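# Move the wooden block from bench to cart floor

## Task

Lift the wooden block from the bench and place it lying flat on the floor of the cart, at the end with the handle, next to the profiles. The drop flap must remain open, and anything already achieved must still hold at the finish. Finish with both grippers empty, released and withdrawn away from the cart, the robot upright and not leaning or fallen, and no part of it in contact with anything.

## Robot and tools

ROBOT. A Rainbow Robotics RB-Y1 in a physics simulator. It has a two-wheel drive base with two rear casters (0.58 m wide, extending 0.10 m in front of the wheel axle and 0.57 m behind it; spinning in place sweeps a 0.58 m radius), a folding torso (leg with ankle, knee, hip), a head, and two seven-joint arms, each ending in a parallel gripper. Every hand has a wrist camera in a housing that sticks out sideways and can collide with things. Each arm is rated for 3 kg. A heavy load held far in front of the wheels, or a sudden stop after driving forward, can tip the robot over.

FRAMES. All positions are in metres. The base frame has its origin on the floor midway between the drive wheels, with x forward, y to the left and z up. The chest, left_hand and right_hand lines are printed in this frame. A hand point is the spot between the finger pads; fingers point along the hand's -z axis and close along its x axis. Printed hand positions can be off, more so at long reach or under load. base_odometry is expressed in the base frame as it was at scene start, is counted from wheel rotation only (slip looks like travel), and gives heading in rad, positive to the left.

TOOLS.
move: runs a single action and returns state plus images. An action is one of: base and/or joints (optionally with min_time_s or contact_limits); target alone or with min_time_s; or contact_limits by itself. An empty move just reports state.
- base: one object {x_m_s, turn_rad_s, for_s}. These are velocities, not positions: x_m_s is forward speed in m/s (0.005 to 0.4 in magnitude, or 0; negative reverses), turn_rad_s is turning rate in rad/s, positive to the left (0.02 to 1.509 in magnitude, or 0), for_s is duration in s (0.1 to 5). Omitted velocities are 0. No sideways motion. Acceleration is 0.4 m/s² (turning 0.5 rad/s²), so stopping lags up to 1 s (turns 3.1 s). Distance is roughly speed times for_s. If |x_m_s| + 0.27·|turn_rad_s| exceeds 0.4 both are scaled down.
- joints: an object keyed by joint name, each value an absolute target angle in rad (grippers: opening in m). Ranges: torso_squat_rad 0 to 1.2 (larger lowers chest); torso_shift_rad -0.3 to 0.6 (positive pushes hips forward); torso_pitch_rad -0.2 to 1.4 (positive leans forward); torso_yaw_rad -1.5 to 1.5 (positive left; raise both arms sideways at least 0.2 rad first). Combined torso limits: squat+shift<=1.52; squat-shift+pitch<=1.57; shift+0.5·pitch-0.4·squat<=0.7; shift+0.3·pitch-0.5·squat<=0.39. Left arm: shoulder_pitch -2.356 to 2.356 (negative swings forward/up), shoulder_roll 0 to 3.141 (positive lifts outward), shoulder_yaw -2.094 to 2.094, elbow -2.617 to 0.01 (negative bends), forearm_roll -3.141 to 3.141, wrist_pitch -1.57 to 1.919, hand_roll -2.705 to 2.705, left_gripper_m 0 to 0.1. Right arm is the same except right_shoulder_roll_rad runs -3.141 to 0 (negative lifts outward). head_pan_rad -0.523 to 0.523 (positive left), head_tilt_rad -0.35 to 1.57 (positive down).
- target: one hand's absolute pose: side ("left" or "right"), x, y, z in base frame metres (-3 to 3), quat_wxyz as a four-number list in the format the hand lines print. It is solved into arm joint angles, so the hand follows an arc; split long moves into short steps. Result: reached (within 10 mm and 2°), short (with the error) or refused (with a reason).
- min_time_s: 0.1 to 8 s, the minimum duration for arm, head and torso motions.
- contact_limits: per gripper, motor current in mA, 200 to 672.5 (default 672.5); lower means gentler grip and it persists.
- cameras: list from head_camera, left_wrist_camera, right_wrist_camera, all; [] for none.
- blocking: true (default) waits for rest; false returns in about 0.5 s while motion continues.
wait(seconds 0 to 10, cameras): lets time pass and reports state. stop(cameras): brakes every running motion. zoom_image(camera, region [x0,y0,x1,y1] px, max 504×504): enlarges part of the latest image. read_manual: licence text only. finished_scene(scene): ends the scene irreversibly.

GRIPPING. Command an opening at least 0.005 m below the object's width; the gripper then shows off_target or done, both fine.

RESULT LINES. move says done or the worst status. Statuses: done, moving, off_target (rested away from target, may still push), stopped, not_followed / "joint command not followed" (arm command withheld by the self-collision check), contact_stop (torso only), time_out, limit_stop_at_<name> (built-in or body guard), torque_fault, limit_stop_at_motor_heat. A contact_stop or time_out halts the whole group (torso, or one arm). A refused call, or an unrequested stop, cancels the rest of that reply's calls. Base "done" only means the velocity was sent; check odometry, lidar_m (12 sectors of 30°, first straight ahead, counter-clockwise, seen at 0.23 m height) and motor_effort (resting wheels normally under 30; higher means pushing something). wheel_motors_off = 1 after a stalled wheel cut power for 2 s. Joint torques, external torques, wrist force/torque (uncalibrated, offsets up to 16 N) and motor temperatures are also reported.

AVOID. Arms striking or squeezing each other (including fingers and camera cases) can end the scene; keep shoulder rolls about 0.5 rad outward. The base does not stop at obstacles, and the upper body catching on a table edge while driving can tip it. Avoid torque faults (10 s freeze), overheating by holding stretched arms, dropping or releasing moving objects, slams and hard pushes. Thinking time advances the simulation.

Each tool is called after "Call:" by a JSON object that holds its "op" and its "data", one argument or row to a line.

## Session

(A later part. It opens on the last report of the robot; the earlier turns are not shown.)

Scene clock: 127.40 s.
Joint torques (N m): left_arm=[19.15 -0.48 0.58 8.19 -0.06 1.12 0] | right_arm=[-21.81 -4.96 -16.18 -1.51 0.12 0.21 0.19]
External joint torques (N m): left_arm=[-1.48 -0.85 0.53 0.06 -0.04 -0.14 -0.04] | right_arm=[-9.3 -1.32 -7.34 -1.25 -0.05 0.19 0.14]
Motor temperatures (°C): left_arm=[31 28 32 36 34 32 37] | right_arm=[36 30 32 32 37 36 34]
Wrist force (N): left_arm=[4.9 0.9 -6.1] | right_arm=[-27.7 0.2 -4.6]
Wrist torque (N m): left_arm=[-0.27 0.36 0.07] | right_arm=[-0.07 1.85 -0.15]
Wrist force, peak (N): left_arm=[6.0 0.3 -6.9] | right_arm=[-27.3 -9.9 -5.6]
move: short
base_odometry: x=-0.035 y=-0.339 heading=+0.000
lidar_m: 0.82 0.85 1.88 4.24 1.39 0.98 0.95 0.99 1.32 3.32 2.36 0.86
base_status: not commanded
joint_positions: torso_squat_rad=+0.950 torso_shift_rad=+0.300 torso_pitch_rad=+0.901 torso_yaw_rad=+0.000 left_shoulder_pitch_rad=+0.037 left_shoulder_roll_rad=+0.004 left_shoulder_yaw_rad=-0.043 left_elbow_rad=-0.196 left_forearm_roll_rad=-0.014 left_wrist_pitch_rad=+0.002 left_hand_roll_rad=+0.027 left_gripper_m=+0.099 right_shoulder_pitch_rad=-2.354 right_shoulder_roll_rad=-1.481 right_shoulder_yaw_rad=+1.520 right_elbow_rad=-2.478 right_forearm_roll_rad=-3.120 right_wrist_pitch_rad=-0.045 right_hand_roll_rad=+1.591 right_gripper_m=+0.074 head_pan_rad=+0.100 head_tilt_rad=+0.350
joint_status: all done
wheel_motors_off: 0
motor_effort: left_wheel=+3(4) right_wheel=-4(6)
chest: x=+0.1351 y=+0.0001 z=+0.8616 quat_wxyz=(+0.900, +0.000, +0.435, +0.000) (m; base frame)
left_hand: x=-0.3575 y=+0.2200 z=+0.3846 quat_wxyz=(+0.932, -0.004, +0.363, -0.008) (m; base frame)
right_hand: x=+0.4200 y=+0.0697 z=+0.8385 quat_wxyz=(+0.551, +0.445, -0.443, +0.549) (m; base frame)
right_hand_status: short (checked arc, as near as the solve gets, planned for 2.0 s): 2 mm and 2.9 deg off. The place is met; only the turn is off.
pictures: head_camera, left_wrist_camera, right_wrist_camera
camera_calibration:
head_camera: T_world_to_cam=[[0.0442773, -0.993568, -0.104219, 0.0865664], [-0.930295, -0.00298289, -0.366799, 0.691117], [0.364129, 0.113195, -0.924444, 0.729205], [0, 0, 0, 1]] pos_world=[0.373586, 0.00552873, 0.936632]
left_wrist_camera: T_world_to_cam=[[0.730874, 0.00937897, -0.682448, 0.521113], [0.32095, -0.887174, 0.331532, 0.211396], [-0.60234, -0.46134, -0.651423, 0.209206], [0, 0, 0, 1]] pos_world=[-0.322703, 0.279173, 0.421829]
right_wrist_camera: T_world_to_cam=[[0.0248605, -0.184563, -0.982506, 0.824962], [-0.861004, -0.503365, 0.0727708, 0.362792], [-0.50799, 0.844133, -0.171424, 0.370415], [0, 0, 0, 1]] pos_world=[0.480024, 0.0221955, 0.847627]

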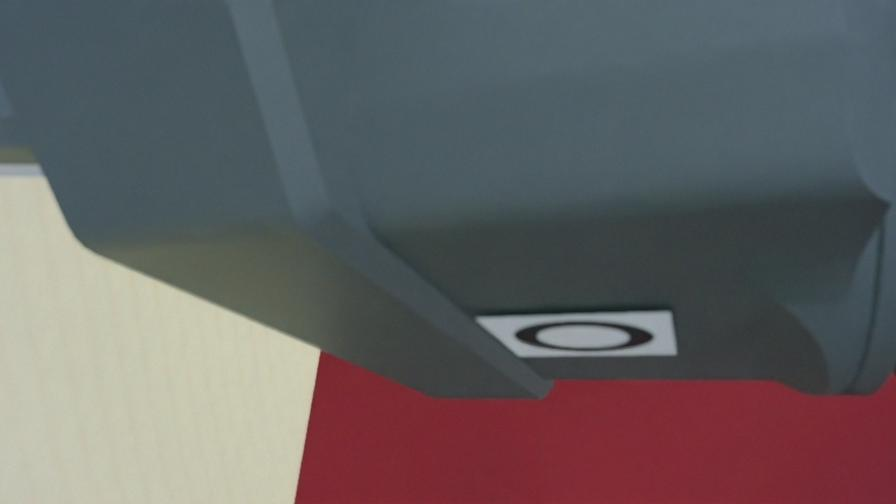

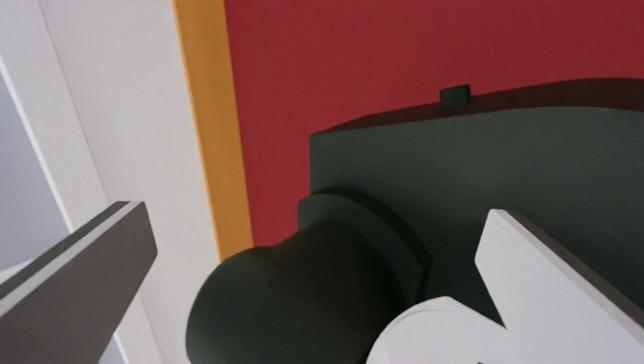

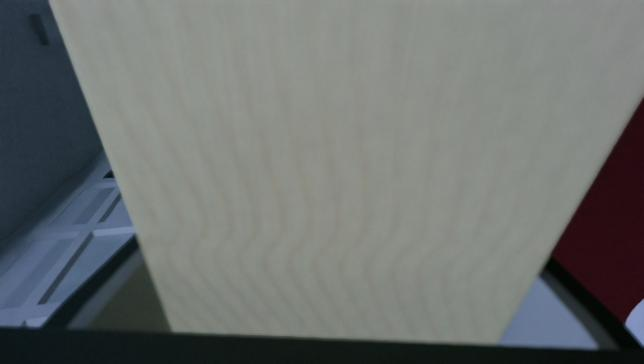

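Call:
{"op": "move", "data": {
  "base": {"x_m_s":0.12,"for_s":4.4},
  "joints": {"head_tilt_rad":-0.1,"head_pan_rad":0.3},
  "cameras": ["head_camera"]
}}

Call:
{"op": "move", "data": {
  "target": {"side":"right","x":0.42,"y":0.07,"z":0.72,"quat_wxyz":[0.561,0.43,-0.43,0.561]},
  "min_time_s": 2
}}

Scene clock: 134.10 s.
Joint torques (N m): left_arm=[19.39 -0.52 0.59 8.3 -0.12 1.06 0.04] | right_arm=[-20.74 -4.27 -16.73 -0.68 0.18 -0.18 0.31]
External joint torques (N m): left_arm=[-1.23 -0.89 0.54 0.16 -0.1 -0.21 0] | right_arm=[-8.24 -0.63 -7.9 -0.58 0.01 -0.05 0.27]
Motor temperatures (°C): left_arm=[31 28 32 36 34 32 37] | right_arm=[36 30 32 32 37 36 34]
Wrist force (N): left_arm=[5.5 0.9 -6.5] | right_arm=[-28.5 1.4 -4.6]
Wrist torque (N m): left_arm=[-0.21 0.49 0.06] | right_arm=[0.06 1.79 -0.13]
Wrist force, peak (N): left_arm=[6.1 1.5 -6.8] | right_arm=[-29.5 -1.5 -4.7]
move: done
base_odometry: x=+0.493 y=-0.340 heading=+0.000
lidar_m: 0.29 0.30 0.41 1.69 2.17 1.54 1.47 1.54 2.05 4.86 0.45 0.31
base_status: done (sent for 4.4 of 4.4 s)
joint_positions: torso_squat_rad=+0.950 torso_shift_rad=+0.300 torso_pitch_rad=+0.901 torso_yaw_rad=+0.000 left_shoulder_pitch_rad=+0.037 left_shoulder_roll_rad=+0.004 left_shoulder_yaw_rad=-0.043 left_elbow_rad=-0.196 left_forearm_roll_rad=-0.014 left_wrist_pitch_rad=+0.002 left_hand_roll_rad=+0.027 left_gripper_m=+0.099 right_shoulder_pitch_rad=-2.354 right_shoulder_roll_rad=-1.481 right_shoulder_yaw_rad=+1.521 right_elbow_rad=-2.478 right_forearm_roll_rad=-3.120 right_wrist_pitch_rad=-0.045 right_hand_roll_rad=+1.591 right_gripper_m=+0.074 head_pan_rad=+0.300 head_tilt_rad=-0.100
joint_status: all done
wheel_motors_off: 0
motor_effort: left_wheel=+2(26) right_wheel=-2(26)
chest: x=+0.1350 y=+0.0001 z=+0.8616 quat_wxyz=(+0.900, +0.000, +0.435, +0.000) (m; base frame)
left_hand: x=-0.3574 y=+0.2200 z=+0.3846 quat_wxyz=(+0.932, -0.004, +0.363, -0.008) (m; base frame)
right_hand: x=+0.4199 y=+0.0697 z=+0.8385 quat_wxyz=(+0.551, +0.445, -0.443, +0.549) (m; base frame)
pictures: head_camera
camera_calibration:
head_camera: T_world_to_cam=[[0.178285, -0.948498, -0.261849, 0.198312], [-0.686184, 0.0708841, -0.723966, 0.962451], [0.705242, 0.308749, -0.638207, 0.347754], [0, 0, 0, 1]] pos_world=[0.379811, 0.0125077, 0.970649]

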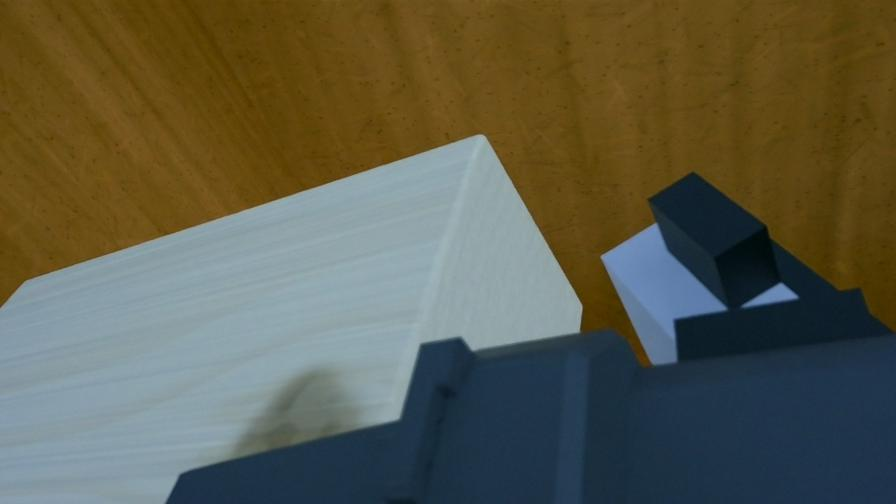

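Scene clock: 136.43 s.
Joint torques (N m): left_arm=[19.28 -0.52 0.77 8.21 -0.05 1.1 0.03] | right_arm=[-18.91 -1.1 -18.76 -9.62 0.57 1.48 0.26]
External joint torques (N m): left_arm=[-1.35 -0.9 0.72 0.08 -0.04 -0.17 0] | right_arm=[-6.17 4.72 -10.06 -5.57 0.42 1.18 0.21]
Motor temperatures (°C): left_arm=[31 28 32 36 34 32 37] | right_arm=[36 30 32 32 37 36 34]
Wrist force (N): left_arm=[5.4 0.6 -5.9] | right_arm=[-27.4 0.9 -6.1]
Wrist torque (N m): left_arm=[-0.15 0.44 0.05] | right_arm=[-0.13 1.84 -0.15]
Wrist force, peak (N): left_arm=[5.8 1.3 -6.8] | right_arm=[-28.6 -0.2 -5.8]
move: done
base_odometry: x=+0.493 y=-0.340 heading=+0.000
lidar_m: 0.29 0.31 0.42 1.68 2.17 1.54 1.46 1.53 2.07 4.86 0.44 0.31
base_status: not commanded
joint_positions: torso_squat_rad=+0.950 torso_shift_rad=+0.300 torso_pitch_rad=+0.901 torso_yaw_rad=+0.000 left_shoulder_pitch_rad=+0.037 left_shoulder_roll_rad=+0.004 left_shoulder_yaw_rad=-0.043 left_elbow_rad=-0.196 left_forearm_roll_rad=-0.014 left_wrist_pitch_rad=+0.002 left_hand_roll_rad=+0.027 left_gripper_m=+0.099 right_shoulder_pitch_rad=-1.893 right_shoulder_roll_rad=-1.327 right_shoulder_yaw_rad=+1.455 right_elbow_rad=-2.334 right_forearm_roll_rad=-2.862 right_wrist_pitch_rad=-0.050 right_hand_roll_rad=+1.741 right_gripper_m=+0.074 head_pan_rad=+0.300 head_tilt_rad=-0.100
joint_status: all done
wheel_motors_off: 0
motor_effort: left_wheel=+1(3) right_wheel=-2(4)
chest: x=+0.1350 y=+0.0001 z=+0.8616 quat_wxyz=(+0.900, +0.000, +0.435, +0.000) (m; base frame)
left_hand: x=-0.3574 y=+0.2200 z=+0.3846 quat_wxyz=(+0.932, -0.004, +0.363, -0.008) (m; base frame)
right_hand: x=+0.4205 y=+0.0690 z=+0.7183 quat_wxyz=(+0.564, +0.429, -0.428, +0.561) (m; base frame)
right_hand_status: reached (checked arc, planned for 2.0 s): 2 mm and 0.4 deg off.
pictures: head_camera, left_wrist_camera, right_wrist_camera
camera_calibration:
head_camera: T_world_to_cam=[[0.178271, -0.948504, -0.261838, 0.198307], [-0.686135, 0.0709064, -0.72401, 0.962475], [0.705293, 0.308726, -0.638161, 0.347691], [0, 0, 0, 1]] pos_world=[0.379811, 0.0125079, 0.970648]
left_wrist_camera: T_world_to_cam=[[0.730959, 0.00944549, -0.682356, 0.521083], [0.320951, -0.887174, 0.331531, 0.211397], [-0.602237, -0.461338, -0.651519, 0.209279], [0, 0, 0, 1]] pos_world=[-0.322703, 0.279173, 0.421829]
right_wrist_camera: T_world_to_cam=[[0.0259047, -0.240152, -0.970389, 0.701541], [-0.862603, -0.495957, 0.0997124, 0.352409], [-0.505218, 0.834478, -0.220004, 0.385032], [0, 0, 0, 1]] pos_world=[0.480341, 0.0219555, 0.730337]

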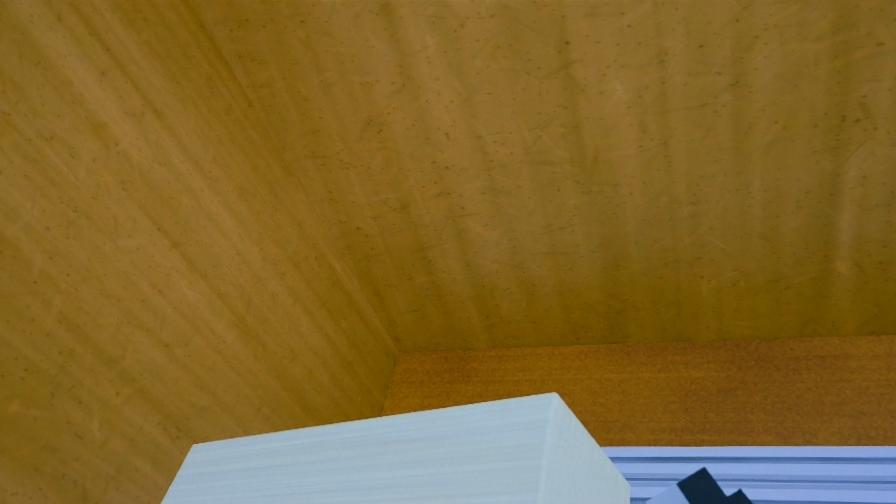

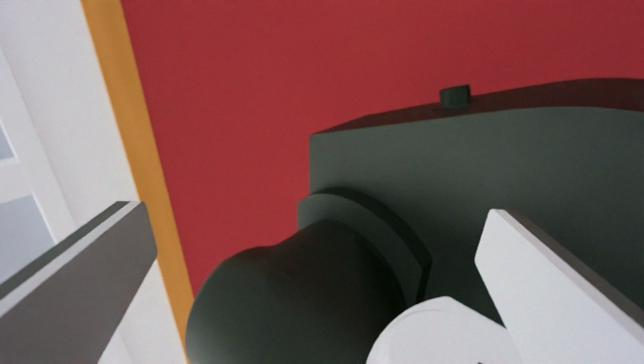

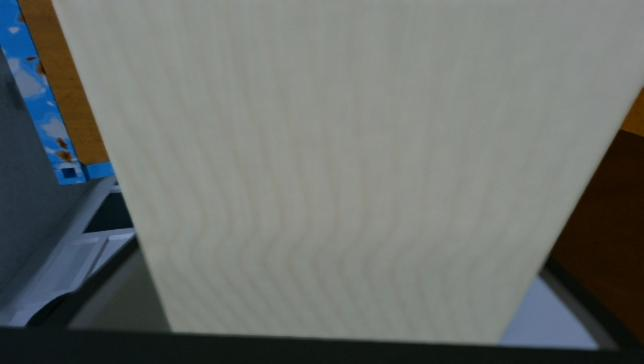

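Call:
{"op": "move", "data": {
  "target": {"side":"right","x":0.437,"y":0.07,"z":0.6,"quat_wxyz":[0.561,0.43,-0.43,0.561]},
  "min_time_s": 2,
  "cameras": []
}}

Call:
{"op": "move", "data": {
  "joints": {"head_tilt_rad":0.2,"head_pan_rad":0.1},
  "cameras": ["head_camera","right_wrist_camera"]
}}

Scene clock: 140.60 s.
Joint torques (N m): left_arm=[19 -0.55 0.76 8.06 0 1.09 0] | right_arm=[3.31 -2.38 14.56 -5.61 9.51 5.62 6.93]
External joint torques (N m): left_arm=[-1.59 -0.94 0.71 -0.06 0.02 -0.17 -0.03] | right_arm=[15.77 3.76 22.68 0.49 9.81 5.01 6.89]
Motor temperatures (°C): left_arm=[31 28 32 36 34 32 37] | right_arm=[36 30 32 32 37 36 34]
Wrist force (N): left_arm=[5.3 1.2 -5.5] | right_arm=[33.6 -33.1 15.1]
Wrist torque (N m): left_arm=[-0.28 0.44 0.03] | right_arm=[-1.56 -1.94 -6.87]
Wrist force, peak (N): left_arm=[5.9 1.4 -6.9] | right_arm=[36.2 -41.4 16.8]
move: done
base_odometry: x=+0.493 y=-0.340 heading=+0.000
lidar_m: 0.29 0.30 0.41 1.70 2.17 1.55 1.47 1.53 2.05 4.88 0.44 0.31
base_status: not commanded
joint_positions: torso_squat_rad=+0.950 torso_shift_rad=+0.300 torso_pitch_rad=+0.899 torso_yaw_rad=+0.000 left_shoulder_pitch_rad=+0.037 left_shoulder_roll_rad=+0.004 left_shoulder_yaw_rad=-0.043 left_elbow_rad=-0.196 left_forearm_roll_rad=-0.014 left_wrist_pitch_rad=+0.002 left_hand_roll_rad=+0.027 left_gripper_m=+0.099 right_shoulder_pitch_rad=-1.464 right_shoulder_roll_rad=-1.091 right_shoulder_yaw_rad=+1.236 right_elbow_rad=-1.937 right_forearm_roll_rad=-2.707 right_wrist_pitch_rad=+0.190 right_hand_roll_rad=+1.925 right_gripper_m=+0.089 head_pan_rad=+0.300 head_tilt_rad=-0.100
joint_status: all done
wheel_motors_off: 0
motor_effort: left_wheel=-11(11) right_wheel=-3(4)
chest: x=+0.1345 y=-0.0001 z=+0.8620 quat_wxyz=(+0.901, +0.000, +0.435, +0.000) (m; base frame)
left_hand: x=-0.3571 y=+0.2201 z=+0.3843 quat_wxyz=(+0.932, -0.004, +0.362, -0.008) (m; base frame)
right_hand: x=+0.4404 y=+0.0702 z=+0.6040 quat_wxyz=(+0.561, +0.428, -0.433, +0.560) (m; base frame)
right_hand_status: reached (checked arc, planned for 2.0 s): 5 mm and 0.5 deg off.
pictures: none
No camera images: "cameras" was empty.

Scene clock: 141.43 s.
Joint torques (N m): left_arm=[19.15 -0.7 0.57 8.03 -0.07 1.08 0.01] | right_arm=[3.55 -2.39 14.56 -5.5 9.43 5.51 6.86]
External joint torques (N m): left_arm=[-1.44 -1.09 0.52 -0.09 -0.05 -0.19 -0.03] | right_arm=[15.97 3.76 22.67 0.6 9.72 4.9 6.81]
Motor temperatures (°C): left_arm=[31 28 32 36 34 32 37] | right_arm=[36 30 32 32 37 36 34]
Wrist force (N): left_arm=[5.1 1.1 -6.2] | right_arm=[34.3 -33.0 14.8]
Wrist torque (N m): left_arm=[-0.31 0.38 0.03] | right_arm=[-1.62 -1.88 -6.89]
Wrist force, peak (N): left_arm=[5.6 0.8 -6.8] | right_arm=[34.3 -33.5 15.6]
move: done
base_odometry: x=+0.493 y=-0.340 heading=+0.000
lidar_m: 0.29 0.30 0.42 1.70 2.17 1.54 1.47 1.54 2.05 4.87 0.43 0.31
base_status: not commanded
joint_positions: torso_squat_rad=+0.950 torso_shift_rad=+0.300 torso_pitch_rad=+0.899 torso_yaw_rad=+0.000 left_shoulder_pitch_rad=+0.037 left_shoulder_roll_rad=+0.004 left_shoulder_yaw_rad=-0.043 left_elbow_rad=-0.196 left_forearm_roll_rad=-0.014 left_wrist_pitch_rad=+0.002 left_hand_roll_rad=+0.027 left_gripper_m=+0.099 right_shoulder_pitch_rad=-1.464 right_shoulder_roll_rad=-1.091 right_shoulder_yaw_rad=+1.236 right_elbow_rad=-1.937 right_forearm_roll_rad=-2.707 right_wrist_pitch_rad=+0.190 right_hand_roll_rad=+1.925 right_gripper_m=+0.089 head_pan_rad=+0.100 head_tilt_rad=+0.200
joint_status: all done
wheel_motors_off: 0
motor_effort: left_wheel=-11(12) right_wheel=-2(6)
chest: x=+0.1345 y=-0.0001 z=+0.8620 quat_wxyz=(+0.901, +0.000, +0.435, +0.000) (m; base frame)
left_hand: x=-0.3571 y=+0.2201 z=+0.3843 quat_wxyz=(+0.932, -0.004, +0.362, -0.008) (m; base frame)
right_hand: x=+0.4404 y=+0.0702 z=+0.6040 quat_wxyz=(+0.562, +0.428, -0.433, +0.560) (m; base frame)
pictures: head_camera, right_wrist_camera
camera_calibration:
head_camera: T_world_to_cam=[[0.0483536, -0.993099, -0.106852, 0.0877077], [-0.864497, 0.0119734, -0.502495, 0.802202], [0.500307, 0.11667, -0.857952, 0.62426], [0, 0, 0, 1]] pos_world=[0.376939, 0.00466465, 0.94806]
right_wrist_camera: T_world_to_cam=[[0.032992, -0.233436, -0.971812, 0.587522], [-0.864902, -0.493937, 0.0892843, 0.388772], [-0.500856, 0.837576, -0.218195, 0.365812], [0, 0, 0, 1]] pos_world=[0.500085, 0.022782, 0.616068]

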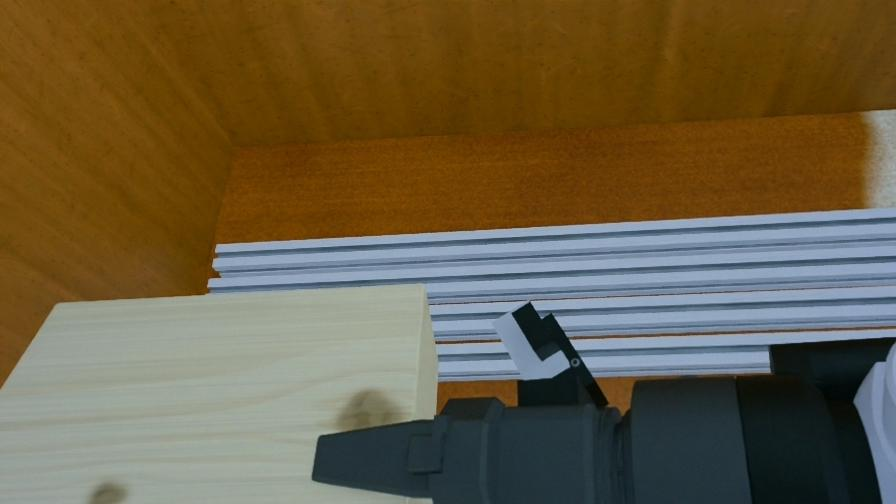

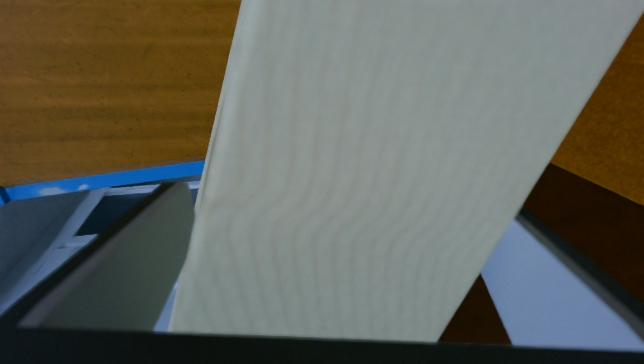

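Call:
{"op": "move", "data": {
  "target": {"side":"right","x":0.43,"y":0.07,"z":0.67,"quat_wxyz":[0.561,0.43,-0.43,0.561]},
  "min_time_s": 2,
  "cameras": ["head_camera","right_wrist_camera"]
}}

Call:
{"op": "move", "data": {
  "target": {"side":"right","x":0.44,"y":0.07,"z":0.75,"quat_wxyz":[0.561,0.43,-0.43,0.561]},
  "min_time_s": 1.5,
  "cameras": ["head_camera","right_wrist_camera"]
}}

Scene clock: 145.03 s.
Joint torques (N m): left_arm=[18.94 -0.59 0.86 8.21 -0.03 1.16 0.11] | right_arm=[-19.4 -4.67 -12.45 -11.99 -0.37 1.79 0.08]
External joint torques (N m): left_arm=[-1.68 -0.97 0.81 0.09 -0.02 -0.11 0.07] | right_arm=[-6.81 1.73 -3.87 -6.7 -0.32 1.42 0.02]
Motor temperatures (°C): left_arm=[31 28 32 36 34 32 37] | right_arm=[35 30 32 32 37 37 34]
Wrist force (N): left_arm=[5.0 1.2 -5.9] | right_arm=[-20.5 0.1 -4.1]
Wrist torque (N m): left_arm=[-0.29 0.40 0.03] | right_arm=[-0.46 0.67 -0.50]
Wrist force, peak (N): left_arm=[5.5 1.5 -6.9] | right_arm=[34.0 -33.6 15.1]
move: done
base_odometry: x=+0.493 y=-0.340 heading=+0.000
lidar_m: 0.29 0.31 0.41 1.69 2.16 1.56 1.46 1.53 2.04 4.86 0.44 0.31
base_status: not commanded
joint_positions: torso_squat_rad=+0.950 torso_shift_rad=+0.300 torso_pitch_rad=+0.900 torso_yaw_rad=+0.000 left_shoulder_pitch_rad=+0.037 left_shoulder_roll_rad=+0.004 left_shoulder_yaw_rad=-0.043 left_elbow_rad=-0.196 left_forearm_roll_rad=-0.014 left_wrist_pitch_rad=+0.002 left_hand_roll_rad=+0.027 left_gripper_m=+0.099 right_shoulder_pitch_rad=-1.640 right_shoulder_roll_rad=-1.228 right_shoulder_yaw_rad=+1.319 right_elbow_rad=-2.165 right_forearm_roll_rad=-2.729 right_wrist_pitch_rad=+0.063 right_hand_roll_rad=+1.780 right_gripper_m=+0.078 head_pan_rad=+0.100 head_tilt_rad=+0.200
joint_status: all done
wheel_motors_off: 0
on_its_own: right_gripper_m moved -0.011 toward your old target +0.030
motor_effort: left_wheel=-1(12) right_wheel=-4(6)
chest: x=+0.1349 y=+0.0000 z=+0.8617 quat_wxyz=(+0.900, +0.000, +0.435, +0.000) (m; base frame)
left_hand: x=-0.3574 y=+0.2200 z=+0.3845 quat_wxyz=(+0.932, -0.004, +0.362, -0.008) (m; base frame)
right_hand: x=+0.4309 y=+0.0691 z=+0.6678 quat_wxyz=(+0.561, +0.433, -0.433, +0.557) (m; base frame)
right_hand_status: reached (checked arc, planned for 2.0 s): 3 mm and 0.6 deg off.
pictures: head_camera, right_wrist_camera
camera_calibration:
head_camera: T_world_to_cam=[[0.0484437, -0.993114, -0.10667, 0.0876118], [-0.86507, 0.0116698, -0.501516, 0.801624], [0.499307, 0.116572, -0.858547, 0.624417], [0, 0, 0, 1]] pos_world=[0.37744, 0.00486399, 0.947464]
right_wrist_camera: T_world_to_cam=[[0.0256359, -0.224696, -0.974092, 0.653798], [-0.863304, -0.496272, 0.0917563, 0.372045], [-0.504032, 0.838585, -0.206704, 0.369456], [0, 0, 0, 1]] pos_world=[0.490645, 0.0217216, 0.679089]

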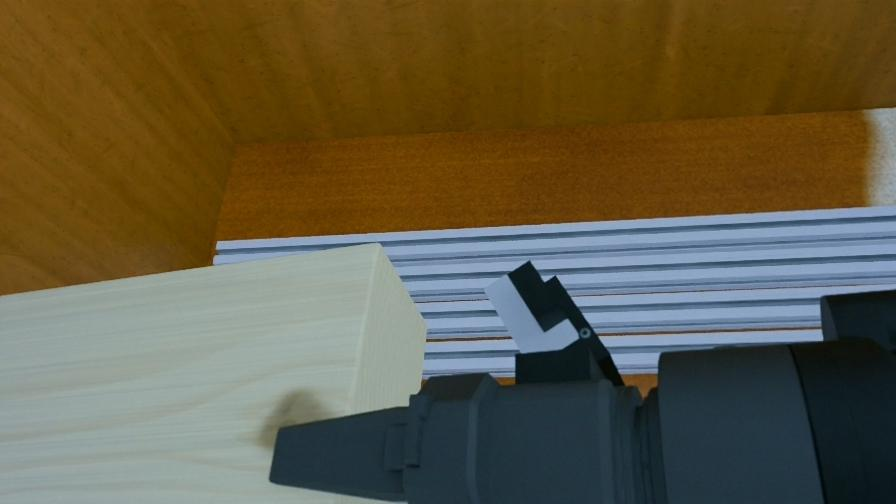

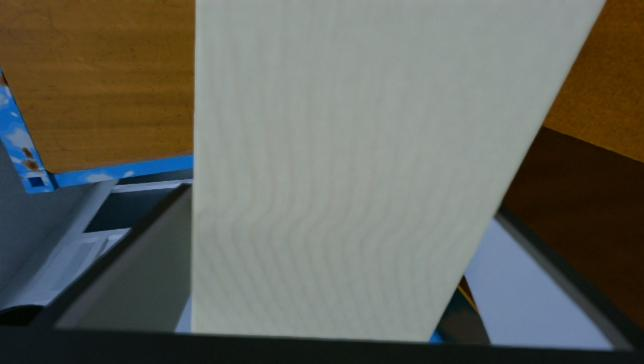

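Scene clock: 146.87 s.
Joint torques (N m): left_arm=[19.2 -0.25 1.04 8.22 -0.14 1.03 0.02] | right_arm=[-22.21 -4.6 -16.52 -7.91 -1.07 0.44 -0.85]
External joint torques (N m): left_arm=[-1.42 -0.62 0.99 0.09 -0.13 -0.24 -0.02] | right_arm=[-8.7 0.97 -7.27 -5.11 -1.15 0.43 -0.89]
Motor temperatures (°C): left_arm=[31 28 32 36 34 32 37] | right_arm=[35 30 32 32 37 36 34]
Wrist force (N): left_arm=[5.6 1.1 -6.5] | right_arm=[-27.6 1.8 -6.4]
Wrist torque (N m): left_arm=[-0.26 0.48 0.06] | right_arm=[-0.22 2.14 0.57]
Wrist force, peak (N): left_arm=[5.2 1.0 -7.1] | right_arm=[-28.5 0.2 -6.4]
move: done
base_odometry: x=+0.493 y=-0.340 heading=+0.000
lidar_m: 0.28 0.31 0.41 1.68 2.17 1.54 1.46 1.53 2.05 4.87 0.45 0.31
base_status: not commanded
joint_positions: torso_squat_rad=+0.950 torso_shift_rad=+0.300 torso_pitch_rad=+0.901 torso_yaw_rad=+0.000 left_shoulder_pitch_rad=+0.037 left_shoulder_roll_rad=+0.004 left_shoulder_yaw_rad=-0.043 left_elbow_rad=-0.196 left_forearm_roll_rad=-0.014 left_wrist_pitch_rad=+0.002 left_hand_roll_rad=+0.027 left_gripper_m=+0.099 right_shoulder_pitch_rad=-2.021 right_shoulder_roll_rad=-1.364 right_shoulder_yaw_rad=+1.465 right_elbow_rad=-2.311 right_forearm_roll_rad=-2.847 right_wrist_pitch_rad=+0.006 right_hand_roll_rad=+1.605 right_gripper_m=+0.074 head_pan_rad=+0.100 head_tilt_rad=+0.200
joint_status: all done
wheel_motors_off: 0
motor_effort: left_wheel=-1(3) right_wheel=-2(5)
chest: x=+0.1349 y=+0.0001 z=+0.8617 quat_wxyz=(+0.900, +0.000, +0.435, +0.000) (m; base frame)
left_hand: x=-0.3574 y=+0.2200 z=+0.3845 quat_wxyz=(+0.932, -0.004, +0.362, -0.008) (m; base frame)
right_hand: x=+0.4406 y=+0.0691 z=+0.7483 quat_wxyz=(+0.562, +0.431, -0.431, +0.559) (m; base frame)
right_hand_status: reached (checked arc, planned for 1.5 s): 2 mm and 0.3 deg off.
pictures: head_camera, right_wrist_camera
camera_calibration:
head_camera: T_world_to_cam=[[0.0483788, -0.993126, -0.106586, 0.0876459], [-0.865138, 0.011668, -0.501398, 0.801487], [0.499195, 0.116469, -0.858626, 0.624438], [0, 0, 0, 1]] pos_world=[0.37744, 0.00496423, 0.947365]
right_wrist_camera: T_world_to_cam=[[0.0262744, -0.23139, -0.972506, 0.73089], [-0.862604, -0.496894, 0.0949219, 0.37052], [-0.505196, 0.836394, -0.212654, 0.396149], [0, 0, 0, 1]] pos_world=[0.500542, 0.0218939, 0.759867]

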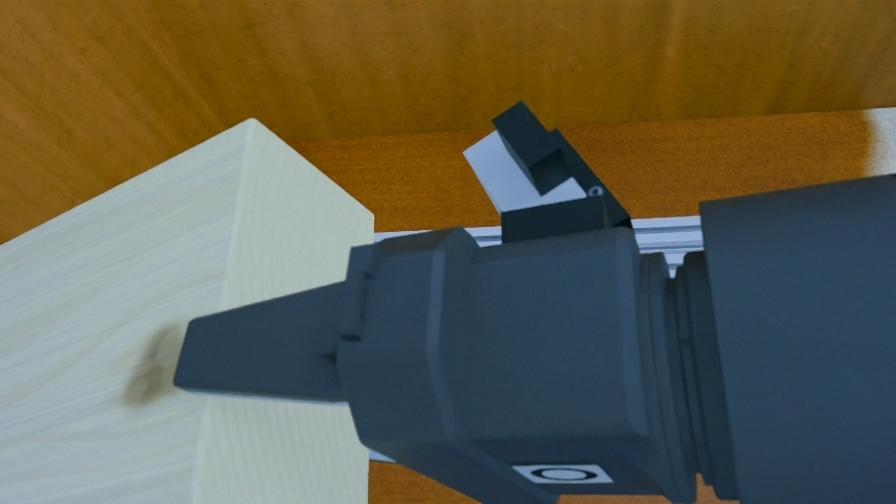

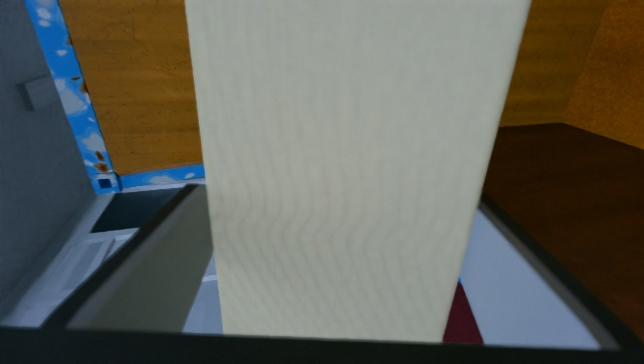

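Call:
{"op": "move", "data": {
  "target": {"side":"right","x":0.478,"y":0.065,"z":0.7,"quat_wxyz":[0.561,0.43,-0.43,0.561]},
  "min_time_s": 1.5,
  "cameras": ["right_wrist_camera"]
}}

Call:
{"op": "move", "data": {
  "target": {"side":"right","x":0.478,"y":0.065,"z":0.635,"quat_wxyz":[0.561,0.43,-0.43,0.561]},
  "min_time_s": 1.5,
  "cameras": ["head_camera","right_wrist_camera"]
}}

Scene clock: 157.67 s.
Joint torques (N m): left_arm=[19.2 -0.51 0.69 8.22 -0.05 1.11 0.04] | right_arm=[-13.04 -0.64 -7.31 -6.74 3.45 2.21 3.08]
External joint torques (N m): left_arm=[-1.42 -0.9 0.64 0.09 -0.03 -0.16 0.01] | right_arm=[1.54 6.04 2.45 -3.17 3.69 2 3.03]
Motor temperatures (°C): left_arm=[31 28 32 36 34 32 37] | right_arm=[35 30 32 31 36 36 34]
Wrist force (N): left_arm=[6.1 0.8 -6.5] | right_arm=[-1.4 -9.8 11.0]
Wrist torque (N m): left_arm=[-0.23 0.54 0.05] | right_arm=[0.08 -2.77 -3.10]
Wrist force, peak (N): left_arm=[6.2 0.7 -6.9] | right_arm=[-28.4 1.0 -6.1]
move: done
base_odometry: x=+0.493 y=-0.340 heading=+0.000
lidar_m: 0.28 0.29 0.41 1.69 2.16 1.55 1.47 1.54 2.04 4.88 0.44 0.31
base_status: not commanded
joint_positions: torso_squat_rad=+0.950 torso_shift_rad=+0.300 torso_pitch_rad=+0.900 torso_yaw_rad=+0.000 left_shoulder_pitch_rad=+0.037 left_shoulder_roll_rad=+0.004 left_shoulder_yaw_rad=-0.043 left_elbow_rad=-0.196 left_forearm_roll_rad=-0.014 left_wrist_pitch_rad=+0.002 left_hand_roll_rad=+0.027 left_gripper_m=+0.099 right_shoulder_pitch_rad=-1.826 right_shoulder_roll_rad=-1.273 right_shoulder_yaw_rad=+1.342 right_elbow_rad=-2.073 right_forearm_roll_rad=-2.812 right_wrist_pitch_rad=+0.177 right_hand_roll_rad=+1.697 right_gripper_m=+0.074 head_pan_rad=+0.100 head_tilt_rad=+0.200
joint_status: all done
wheel_motors_off: 0
motor_effort: left_wheel=-2(3) right_wheel=-2(4)
chest: x=+0.1348 y=+0.0000 z=+0.8618 quat_wxyz=(+0.900, +0.000, +0.435, +0.000) (m; base frame)
left_hand: x=-0.3573 y=+0.2201 z=+0.3845 quat_wxyz=(+0.932, -0.004, +0.362, -0.008) (m; base frame)
right_hand: x=+0.4790 y=+0.0644 z=+0.7004 quat_wxyz=(+0.562, +0.429, -0.431, +0.561) (m; base frame)
right_hand_status: reached (checked arc, planned for 1.5 s): 1 mm and 0.2 deg off.
pictures: right_wrist_camera
camera_calibration:
right_wrist_camera: T_world_to_cam=[[0.0284556, -0.235376, -0.971488, 0.680754], [-0.862959, -0.496271, 0.0949619, 0.405885], [-0.504472, 0.835652, -0.217242, 0.412236], [0, 0, 0, 1]] pos_world=[0.538853, 0.0171763, 0.712356]

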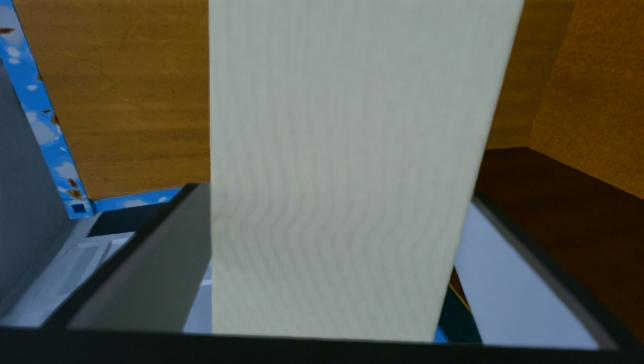

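Scene clock: 159.50 s.
Joint torques (N m): left_arm=[19.03 -0.75 0.92 8.15 -0.09 1.2 -0.01] | right_arm=[-13.37 -4.6 -10.33 -4.52 -0.35 0.83 0.23]
External joint torques (N m): left_arm=[-1.58 -1.13 0.87 0.02 -0.08 -0.07 -0.05] | right_arm=[0.84 2.21 -1.14 0.29 0.03 0.33 0.18]
Motor temperatures (°C): left_arm=[31 28 32 36 34 32 37] | right_arm=[35 30 32 31 36 36 34]
Wrist force (N): left_arm=[4.4 1.1 -6.6] | right_arm=[-6.4 2.1 -0.1]
Wrist torque (N m): left_arm=[-0.25 0.31 0.05] | right_arm=[-0.30 -0.34 -0.11]
Wrist force, peak (N): left_arm=[6.1 1.6 -6.5] | right_arm=[-0.7 -12.1 13.3]
move: done
base_odometry: x=+0.493 y=-0.340 heading=+0.000
lidar_m: 0.28 0.30 0.40 1.68 2.16 1.54 1.47 1.54 2.04 4.87 0.44 0.31
base_status: not commanded
joint_positions: torso_squat_rad=+0.950 torso_shift_rad=+0.300 torso_pitch_rad=+0.900 torso_yaw_rad=+0.000 left_shoulder_pitch_rad=+0.037 left_shoulder_roll_rad=+0.004 left_shoulder_yaw_rad=-0.043 left_elbow_rad=-0.196 left_forearm_roll_rad=-0.014 left_wrist_pitch_rad=+0.002 left_hand_roll_rad=+0.027 left_gripper_m=+0.099 right_shoulder_pitch_rad=-1.628 right_shoulder_roll_rad=-1.155 right_shoulder_yaw_rad=+1.276 right_elbow_rad=-1.912 right_forearm_roll_rad=-2.791 right_wrist_pitch_rad=+0.245 right_hand_roll_rad=+1.855 right_gripper_m=+0.030 head_pan_rad=+0.100 head_tilt_rad=+0.200
joint_status: all done
wheel_motors_off: 0
on_its_own: right_gripper_m moved -0.044 to your old target +0.030
motor_effort: left_wheel=+2(5) right_wheel=-3(4)
chest: x=+0.1348 y=+0.0000 z=+0.8618 quat_wxyz=(+0.900, +0.000, +0.435, +0.000) (m; base frame)
left_hand: x=-0.3573 y=+0.2200 z=+0.3845 quat_wxyz=(+0.932, -0.004, +0.362, -0.008) (m; base frame)
right_hand: x=+0.4781 y=+0.0641 z=+0.6352 quat_wxyz=(+0.565, +0.427, -0.428, +0.562) (m; base frame)
right_hand_status: reached (checked arc, planned for 1.5 s): 1 mm and 0.6 deg off.
pictures: head_camera, right_wrist_camera
camera_calibration:
head_camera: T_world_to_cam=[[0.0483908, -0.993113, -0.1067, 0.0876919], [-0.864962, 0.0117564, -0.5017, 0.801684], [0.499499, 0.116569, -0.858436, 0.62451], [0, 0, 0, 1]] pos_world=[0.37724, 0.00486425, 0.947663]
right_wrist_camera: T_world_to_cam=[[0.0268008, -0.242896, -0.969682, 0.61738], [-0.863516, -0.494317, 0.0999551, 0.408065], [-0.503609, 0.834657, -0.222992, 0.401159], [0, 0, 0, 1]] pos_world=[0.537851, 0.016842, 0.647329]

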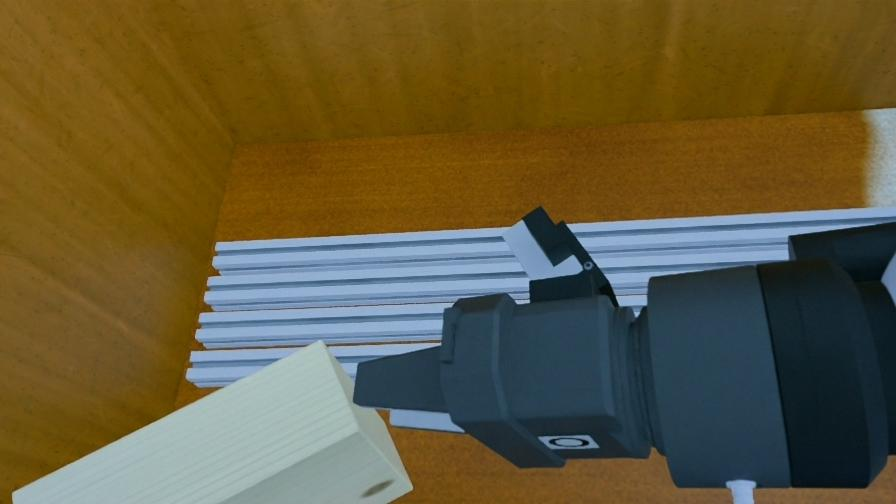

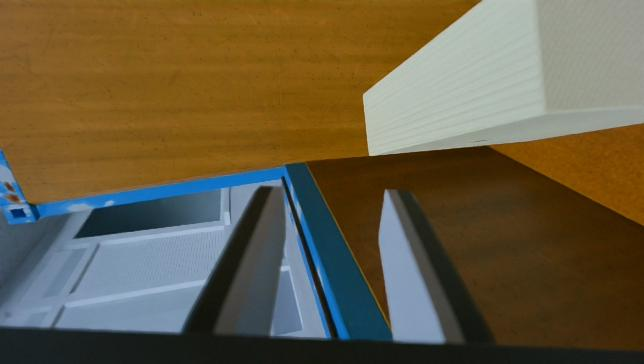

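Call:
{"op": "move", "data": {
  "target": {"side":"right","x":0.5,"y":-0.1,"z":0.78,"quat_wxyz":[0.561,0.43,-0.43,0.561]},
  "min_time_s": 2,
  "cameras": ["right_wrist_camera"]
}}

Call:
{"op": "move", "data": {
  "joints": {"head_tilt_rad":0.45,"head_pan_rad":0.35,"right_gripper_m":0.1},
  "cameras": ["head_camera","right_wrist_camera"]
}}

Scene clock: 163.40 s.
Joint torques (N m): left_arm=[19.22 -0.42 0.56 8.19 -0.05 1.14 -0.03] | right_arm=[-8.92 -13.84 -10.66 -0.72 -1.37 0.49 0.24]
External joint torques (N m): left_arm=[-1.39 -0.8 0.51 0.06 -0.04 -0.13 -0.07] | right_arm=[1.06 -1.83 -1.2 -0.33 -0.24 -0.04 0.19]
Motor temperatures (°C): left_arm=[31 28 32 36 34 32 37] | right_arm=[35 30 32 31 36 36 34]
Wrist force (N): left_arm=[5.2 0.2 -6.6] | right_arm=[-6.5 1.8 -0.5]
Wrist torque (N m): left_arm=[-0.18 0.40 0.06] | right_arm=[-0.24 -0.34 -0.13]
Wrist force, peak (N): left_arm=[5.8 2.0 -7.1] | right_arm=[-7.2 1.8 -0.5]
move: done
base_odometry: x=+0.493 y=-0.340 heading=+0.000
lidar_m: 0.29 0.31 0.41 1.69 2.16 1.54 1.47 1.53 2.06 4.85 0.43 0.32
base_status: not commanded
joint_positions: torso_squat_rad=+0.950 torso_shift_rad=+0.300 torso_pitch_rad=+0.900 torso_yaw_rad=+0.000 left_shoulder_pitch_rad=+0.037 left_shoulder_roll_rad=+0.004 left_shoulder_yaw_rad=-0.043 left_elbow_rad=-0.196 left_forearm_roll_rad=-0.014 left_wrist_pitch_rad=+0.002 left_hand_roll_rad=+0.027 left_gripper_m=+0.099 right_shoulder_pitch_rad=-1.599 right_shoulder_roll_rad=-1.833 right_shoulder_yaw_rad=+1.032 right_elbow_rad=-2.061 right_forearm_roll_rad=-3.138 right_wrist_pitch_rad=+0.735 right_hand_roll_rad=+1.873 right_gripper_m=+0.030 head_pan_rad=+0.100 head_tilt_rad=+0.200
joint_status: all done
wheel_motors_off: 0
motor_effort: left_wheel=+1(2) right_wheel=-2(4)
chest: x=+0.1348 y=+0.0000 z=+0.8618 quat_wxyz=(+0.900, +0.000, +0.435, +0.000) (m; base frame)
left_hand: x=-0.3573 y=+0.2200 z=+0.3845 quat_wxyz=(+0.932, -0.004, +0.362, -0.008) (m; base frame)
right_hand: x=+0.5002 y=-0.0996 z=+0.7803 quat_wxyz=(+0.562, +0.430, -0.430, +0.561) (m; base frame)
right_hand_status: reached (checked arc, planned for 2.0 s): 1 mm and 0.1 deg off.
pictures: right_wrist_camera
camera_calibration:
right_wrist_camera: T_world_to_cam=[[0.0291672, -0.235533, -0.971429, 0.71865], [-0.861462, -0.498841, 0.0950837, 0.33408], [-0.506983, 0.834076, -0.217453, 0.578533], [0, 0, 0, 1]] pos_world=[0.560143, -0.146622, 0.792155]

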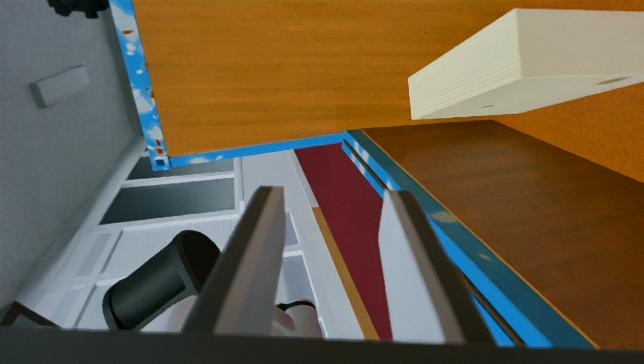

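Scene clock: 164.70 s.
Joint torques (N m): left_arm=[18.94 -0.77 0.94 8.12 -0.07 1.14 -0.01] | right_arm=[-8.93 -13.69 -10.35 -0.83 -1.46 0.66 0.25]
External joint torques (N m): left_arm=[-1.67 -1.15 0.89 -0.01 -0.05 -0.12 -0.05] | right_arm=[1.06 -1.69 -0.88 -0.44 -0.33 0.13 0.2]
Motor temperatures (°C): left_arm=[31 28 32 36 34 32 37] | right_arm=[35 30 32 31 36 36 34]
Wrist force (N): left_arm=[5.6 1.4 -6.6] | right_arm=[-6.3 1.7 -0.4]
Wrist torque (N m): left_arm=[-0.29 0.52 0.10] | right_arm=[-0.25 -0.31 -0.12]
Wrist force, peak (N): left_arm=[5.6 1.4 -6.9] | right_arm=[-6.5 2.0 -1.0]
move: done
base_odometry: x=+0.493 y=-0.340 heading=+0.000
lidar_m: 0.29 0.30 0.42 1.68 2.16 1.54 1.46 1.53 2.04 4.85 0.43 0.31
base_status: not commanded
joint_positions: torso_squat_rad=+0.950 torso_shift_rad=+0.300 torso_pitch_rad=+0.900 torso_yaw_rad=+0.000 left_shoulder_pitch_rad=+0.037 left_shoulder_roll_rad=+0.004 left_shoulder_yaw_rad=-0.043 left_elbow_rad=-0.196 left_forearm_roll_rad=-0.014 left_wrist_pitch_rad=+0.002 left_hand_roll_rad=+0.027 left_gripper_m=+0.099 right_shoulder_pitch_rad=-1.599 right_shoulder_roll_rad=-1.833 right_shoulder_yaw_rad=+1.032 right_elbow_rad=-2.061 right_forearm_roll_rad=-3.138 right_wrist_pitch_rad=+0.735 right_hand_roll_rad=+1.873 right_gripper_m=+0.099 head_pan_rad=+0.350 head_tilt_rad=+0.450
joint_status: all done
wheel_motors_off: 0
motor_effort: left_wheel=+2(3) right_wheel=-1(3)
chest: x=+0.1348 y=+0.0000 z=+0.8618 quat_wxyz=(+0.900, +0.000, +0.435, +0.000) (m; base frame)
left_hand: x=-0.3573 y=+0.2200 z=+0.3845 quat_wxyz=(+0.932, -0.004, +0.362, -0.008) (m; base frame)
right_hand: x=+0.5002 y=-0.0996 z=+0.7803 quat_wxyz=(+0.562, +0.430, -0.430, +0.561) (m; base frame)
pictures: head_camera, right_wrist_camera
camera_calibration:
head_camera: T_world_to_cam=[[0.192564, -0.936685, -0.292474, 0.223695], [-0.952516, -0.106783, -0.285149, 0.618568], [0.235863, 0.333495, -0.91277, 0.757577], [0, 0, 0, 1]] pos_world=[0.367436, 0.0229356, 0.933302]
right_wrist_camera: T_world_to_cam=[[0.0291672, -0.235533, -0.971429, 0.71865], [-0.861462, -0.498841, 0.0950837, 0.33408], [-0.506983, 0.834076, -0.217453, 0.578533], [0, 0, 0, 1]] pos_world=[0.560143, -0.146622, 0.792155]

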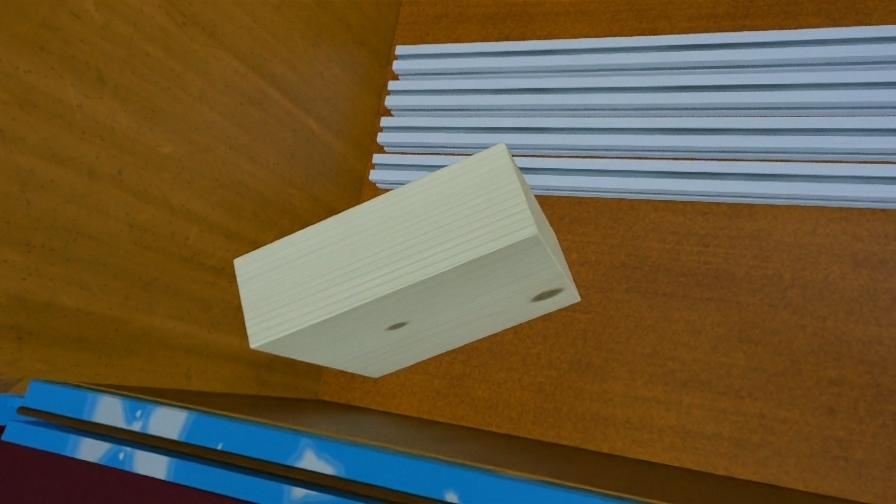

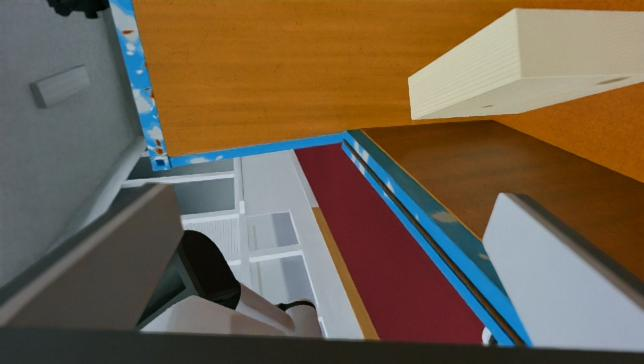

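Call:
{"op": "move", "data": {
  "base": {"x_m_s":-0.15,"for_s":2.33},
  "cameras": []
}}

Call:
{"op": "move", "data": {
  "base": {"turn_rad_s":-0.4,"for_s":1.25},
  "cameras": []
}}

Call:
{"op": "move", "data": {
  "base": {"x_m_s":-0.2,"for_s":2.6},
  "cameras": []
}}

Call:
{"op": "move", "data": {
  "base": {"turn_rad_s":0.4,"for_s":1.25},
  "cameras": []
}}

Scene clock: 177.87 s.
Joint torques (N m): left_arm=[18.71 -0.64 0.87 8.13 -0.08 1.17 0.04] | right_arm=[-10.17 -13.17 -10.1 -0.52 -1.46 0.52 0.29]
External joint torques (N m): left_arm=[-1.9 -1.02 0.82 0 -0.07 -0.09 0.01] | right_arm=[-0.19 -1.16 -0.63 -0.13 -0.33 0 0.24]
Motor temperatures (°C): left_arm=[31 28 31 36 34 32 37] | right_arm=[35 30 32 31 36 36 34]
Wrist force (N): left_arm=[5.6 1.3 -6.5] | right_arm=[-5.6 2.2 -0.4]
Wrist torque (N m): left_arm=[-0.27 0.46 0.07] | right_arm=[-0.33 -0.23 -0.13]
Wrist force, peak (N): left_arm=[5.7 1.0 -6.8] | right_arm=[-7.0 1.5 -0.4]
move: done
base_odometry: x=+0.143 y=-0.340 heading=+0.000
lidar_m: 0.63 0.66 1.19 5.00 1.67 1.18 1.12 1.18 1.57 3.96 0.96 0.68
base_status: done (sent for 2.33 of 2.33 s)
joint_positions: torso_squat_rad=+0.950 torso_shift_rad=+0.300 torso_pitch_rad=+0.900 torso_yaw_rad=+0.000 left_shoulder_pitch_rad=+0.037 left_shoulder_roll_rad=+0.004 left_shoulder_yaw_rad=-0.043 left_elbow_rad=-0.196 left_forearm_roll_rad=-0.014 left_wrist_pitch_rad=+0.002 left_hand_roll_rad=+0.027 left_gripper_m=+0.099 right_shoulder_pitch_rad=-1.599 right_shoulder_roll_rad=-1.834 right_shoulder_yaw_rad=+1.031 right_elbow_rad=-2.061 right_forearm_roll_rad=-3.138 right_wrist_pitch_rad=+0.735 right_hand_roll_rad=+1.873 right_gripper_m=+0.099 head_pan_rad=+0.350 head_tilt_rad=+0.450
joint_status: not commanded
wheel_motors_off: 0
motor_effort: left_wheel=-3(21) right_wheel=-3(24)
chest: x=+0.1347 y=+0.0000 z=+0.8618 quat_wxyz=(+0.900, +0.000, +0.435, +0.000) (m; base frame)
left_hand: x=-0.3574 y=+0.2200 z=+0.3844 quat_wxyz=(+0.932, -0.004, +0.362, -0.008) (m; base frame)
right_hand: x=+0.5001 y=-0.0996 z=+0.7804 quat_wxyz=(+0.562, +0.430, -0.430, +0.561) (m; base frame)
pictures: none
No camera images: "cameras" was empty.

Scene clock: 180.30 s.
Joint torques (N m): left_arm=[18.71 -0.43 0.8 8.18 -0.06 0.98 0.09] | right_arm=[-9.65 -13.23 -10.34 -0.4 -1.46 0.43 0.29]
External joint torques (N m): left_arm=[-1.91 -0.81 0.75 0.05 -0.04 -0.28 0.05] | right_arm=[0.33 -1.23 -0.87 -0.01 -0.33 -0.1 0.24]
Motor temperatures (°C): left_arm=[31 28 31 36 34 32 37] | right_arm=[35 30 32 31 36 36 34]
Wrist force (N): left_arm=[5.4 1.6 -5.5] | right_arm=[-5.8 1.3 -0.4]
Wrist torque (N m): left_arm=[-0.28 0.44 0.05] | right_arm=[-0.21 -0.25 -0.14]
Wrist force, peak (N): left_arm=[5.7 0.9 -7.0] | right_arm=[-7.2 1.8 -0.6]
move: done
base_odometry: x=+0.143 y=-0.339 heading=-0.506
lidar_m: 0.67 0.64 0.68 1.19 4.74 1.63 1.20 1.14 1.18 1.59 4.08 0.94
base_status: done (sent for 1.27 of 1.27 s)
joint_positions: torso_squat_rad=+0.950 torso_shift_rad=+0.300 torso_pitch_rad=+0.900 torso_yaw_rad=+0.000 left_shoulder_pitch_rad=+0.037 left_shoulder_roll_rad=+0.004 left_shoulder_yaw_rad=-0.043 left_elbow_rad=-0.196 left_forearm_roll_rad=-0.014 left_wrist_pitch_rad=+0.002 left_hand_roll_rad=+0.027 left_gripper_m=+0.099 right_shoulder_pitch_rad=-1.599 right_shoulder_roll_rad=-1.834 right_shoulder_yaw_rad=+1.031 right_elbow_rad=-2.061 right_forearm_roll_rad=-3.138 right_wrist_pitch_rad=+0.735 right_hand_roll_rad=+1.873 right_gripper_m=+0.099 head_pan_rad=+0.350 head_tilt_rad=+0.450
joint_status: not commanded
wheel_motors_off: 0
motor_effort: left_wheel=+14(33) right_wheel=-4(23)
chest: x=+0.1347 y=+0.0000 z=+0.8618 quat_wxyz=(+0.900, +0.000, +0.435, +0.000) (m; base frame)
left_hand: x=-0.3574 y=+0.2200 z=+0.3844 quat_wxyz=(+0.932, -0.004, +0.362, -0.008) (m; base frame)
right_hand: x=+0.5001 y=-0.0996 z=+0.7804 quat_wxyz=(+0.562, +0.430, -0.430, +0.561) (m; base frame)
pictures: none
No camera images: "cameras" was empty.

Scene clock: 183.90 s.
Joint torques (N m): left_arm=[18.64 -0.61 0.9 8.23 -0.17 1.13 0.04] | right_arm=[-9.61 -13.09 -10.29 -0.31 -1.53 0.6 0.22]
External joint torques (N m): left_arm=[-1.97 -0.99 0.85 0.11 -0.15 -0.14 0.01] | right_arm=[0.37 -1.09 -0.83 0.07 -0.4 0.07 0.17]
Motor temperatures (°C): left_arm=[31 28 31 36 34 32 37] | right_arm=[35 30 32 31 36 36 34]
Wrist force (N): left_arm=[4.8 1.2 -6.3] | right_arm=[-6.2 1.4 -0.8]
Wrist torque (N m): left_arm=[-0.29 0.38 0.04] | right_arm=[-0.23 -0.29 -0.13]
Wrist force, peak (N): left_arm=[5.7 1.6 -6.6] | right_arm=[-6.8 1.8 -0.5]
move: done
base_odometry: x=-0.312 y=-0.087 heading=-0.506
lidar_m: 1.14 1.09 1.39 1.86 2.89 0.98 0.73 0.69 0.72 0.95 2.48 2.73
base_status: done (sent for 2.6 of 2.6 s)
joint_positions: torso_squat_rad=+0.950 torso_shift_rad=+0.300 torso_pitch_rad=+0.900 torso_yaw_rad=+0.000 left_shoulder_pitch_rad=+0.037 left_shoulder_roll_rad=+0.004 left_shoulder_yaw_rad=-0.043 left_elbow_rad=-0.196 left_forearm_roll_rad=-0.014 left_wrist_pitch_rad=+0.002 left_hand_roll_rad=+0.027 left_gripper_m=+0.099 right_shoulder_pitch_rad=-1.599 right_shoulder_roll_rad=-1.834 right_shoulder_yaw_rad=+1.031 right_elbow_rad=-2.061 right_forearm_roll_rad=-3.138 right_wrist_pitch_rad=+0.735 right_hand_roll_rad=+1.873 right_gripper_m=+0.099 head_pan_rad=+0.350 head_tilt_rad=+0.450
joint_status: not commanded
wheel_motors_off: 0
motor_effort: left_wheel=-2(19) right_wheel=+2(39)
chest: x=+0.1347 y=+0.0000 z=+0.8618 quat_wxyz=(+0.900, +0.000, +0.435, +0.000) (m; base frame)
left_hand: x=-0.3574 y=+0.2200 z=+0.3844 quat_wxyz=(+0.932, -0.004, +0.362, -0.008) (m; base frame)
right_hand: x=+0.5001 y=-0.0996 z=+0.7803 quat_wxyz=(+0.562, +0.430, -0.430, +0.561) (m; base frame)
pictures: none
No camera images: "cameras" was empty.

Scene clock: 186.33 s.
Joint torques (N m): left_arm=[18.7 -0.62 0.78 8.17 -0.15 1.11 0.04] | right_arm=[-10.12 -13.14 -10.18 -0.31 -1.35 0.51 0.25]
External joint torques (N m): left_arm=[-1.91 -1.01 0.73 0.05 -0.13 -0.16 0.01] | right_arm=[-0.13 -1.14 -0.71 0.07 -0.23 -0.01 0.2]
Motor temperatures (°C): left_arm=[31 28 31 36 34 32 37] | right_arm=[35 30 32 31 36 36 34]
Wrist force (N): left_arm=[5.4 1.0 -6.3] | right_arm=[-6.1 1.8 -0.5]
Wrist torque (N m): left_arm=[-0.23 0.39 0.05] | right_arm=[-0.26 -0.28 -0.12]
Wrist force, peak (N): left_arm=[6.2 1.6 -6.7] | right_arm=[-6.7 1.5 -0.6]
move: done
base_odometry: x=-0.312 y=-0.087 heading=+0.000
lidar_m: 1.09 1.39 1.85 3.05 1.02 0.71 0.68 0.72 0.95 2.40 2.78 1.15
base_status: done (sent for 1.27 of 1.27 s)
joint_positions: torso_squat_rad=+0.950 torso_shift_rad=+0.300 torso_pitch_rad=+0.900 torso_yaw_rad=+0.000 left_shoulder_pitch_rad=+0.037 left_shoulder_roll_rad=+0.004 left_shoulder_yaw_rad=-0.043 left_elbow_rad=-0.196 left_forearm_roll_rad=-0.014 left_wrist_pitch_rad=+0.002 left_hand_roll_rad=+0.027 left_gripper_m=+0.099 right_shoulder_pitch_rad=-1.599 right_shoulder_roll_rad=-1.834 right_shoulder_yaw_rad=+1.031 right_elbow_rad=-2.061 right_forearm_roll_rad=-3.138 right_wrist_pitch_rad=+0.735 right_hand_roll_rad=+1.873 right_gripper_m=+0.099 head_pan_rad=+0.350 head_tilt_rad=+0.450
joint_status: not commanded
wheel_motors_off: 0
motor_effort: left_wheel=-5(24) right_wheel=+15(35)
chest: x=+0.1347 y=+0.0000 z=+0.8618 quat_wxyz=(+0.900, +0.000, +0.435, +0.000) (m; base frame)
left_hand: x=-0.3574 y=+0.2200 z=+0.3844 quat_wxyz=(+0.932, -0.004, +0.362, -0.008) (m; base frame)
right_hand: x=+0.5001 y=-0.0996 z=+0.7803 quat_wxyz=(+0.562, +0.430, -0.430, +0.561) (m; base frame)
pictures: none
No camera images: "cameras" was empty.


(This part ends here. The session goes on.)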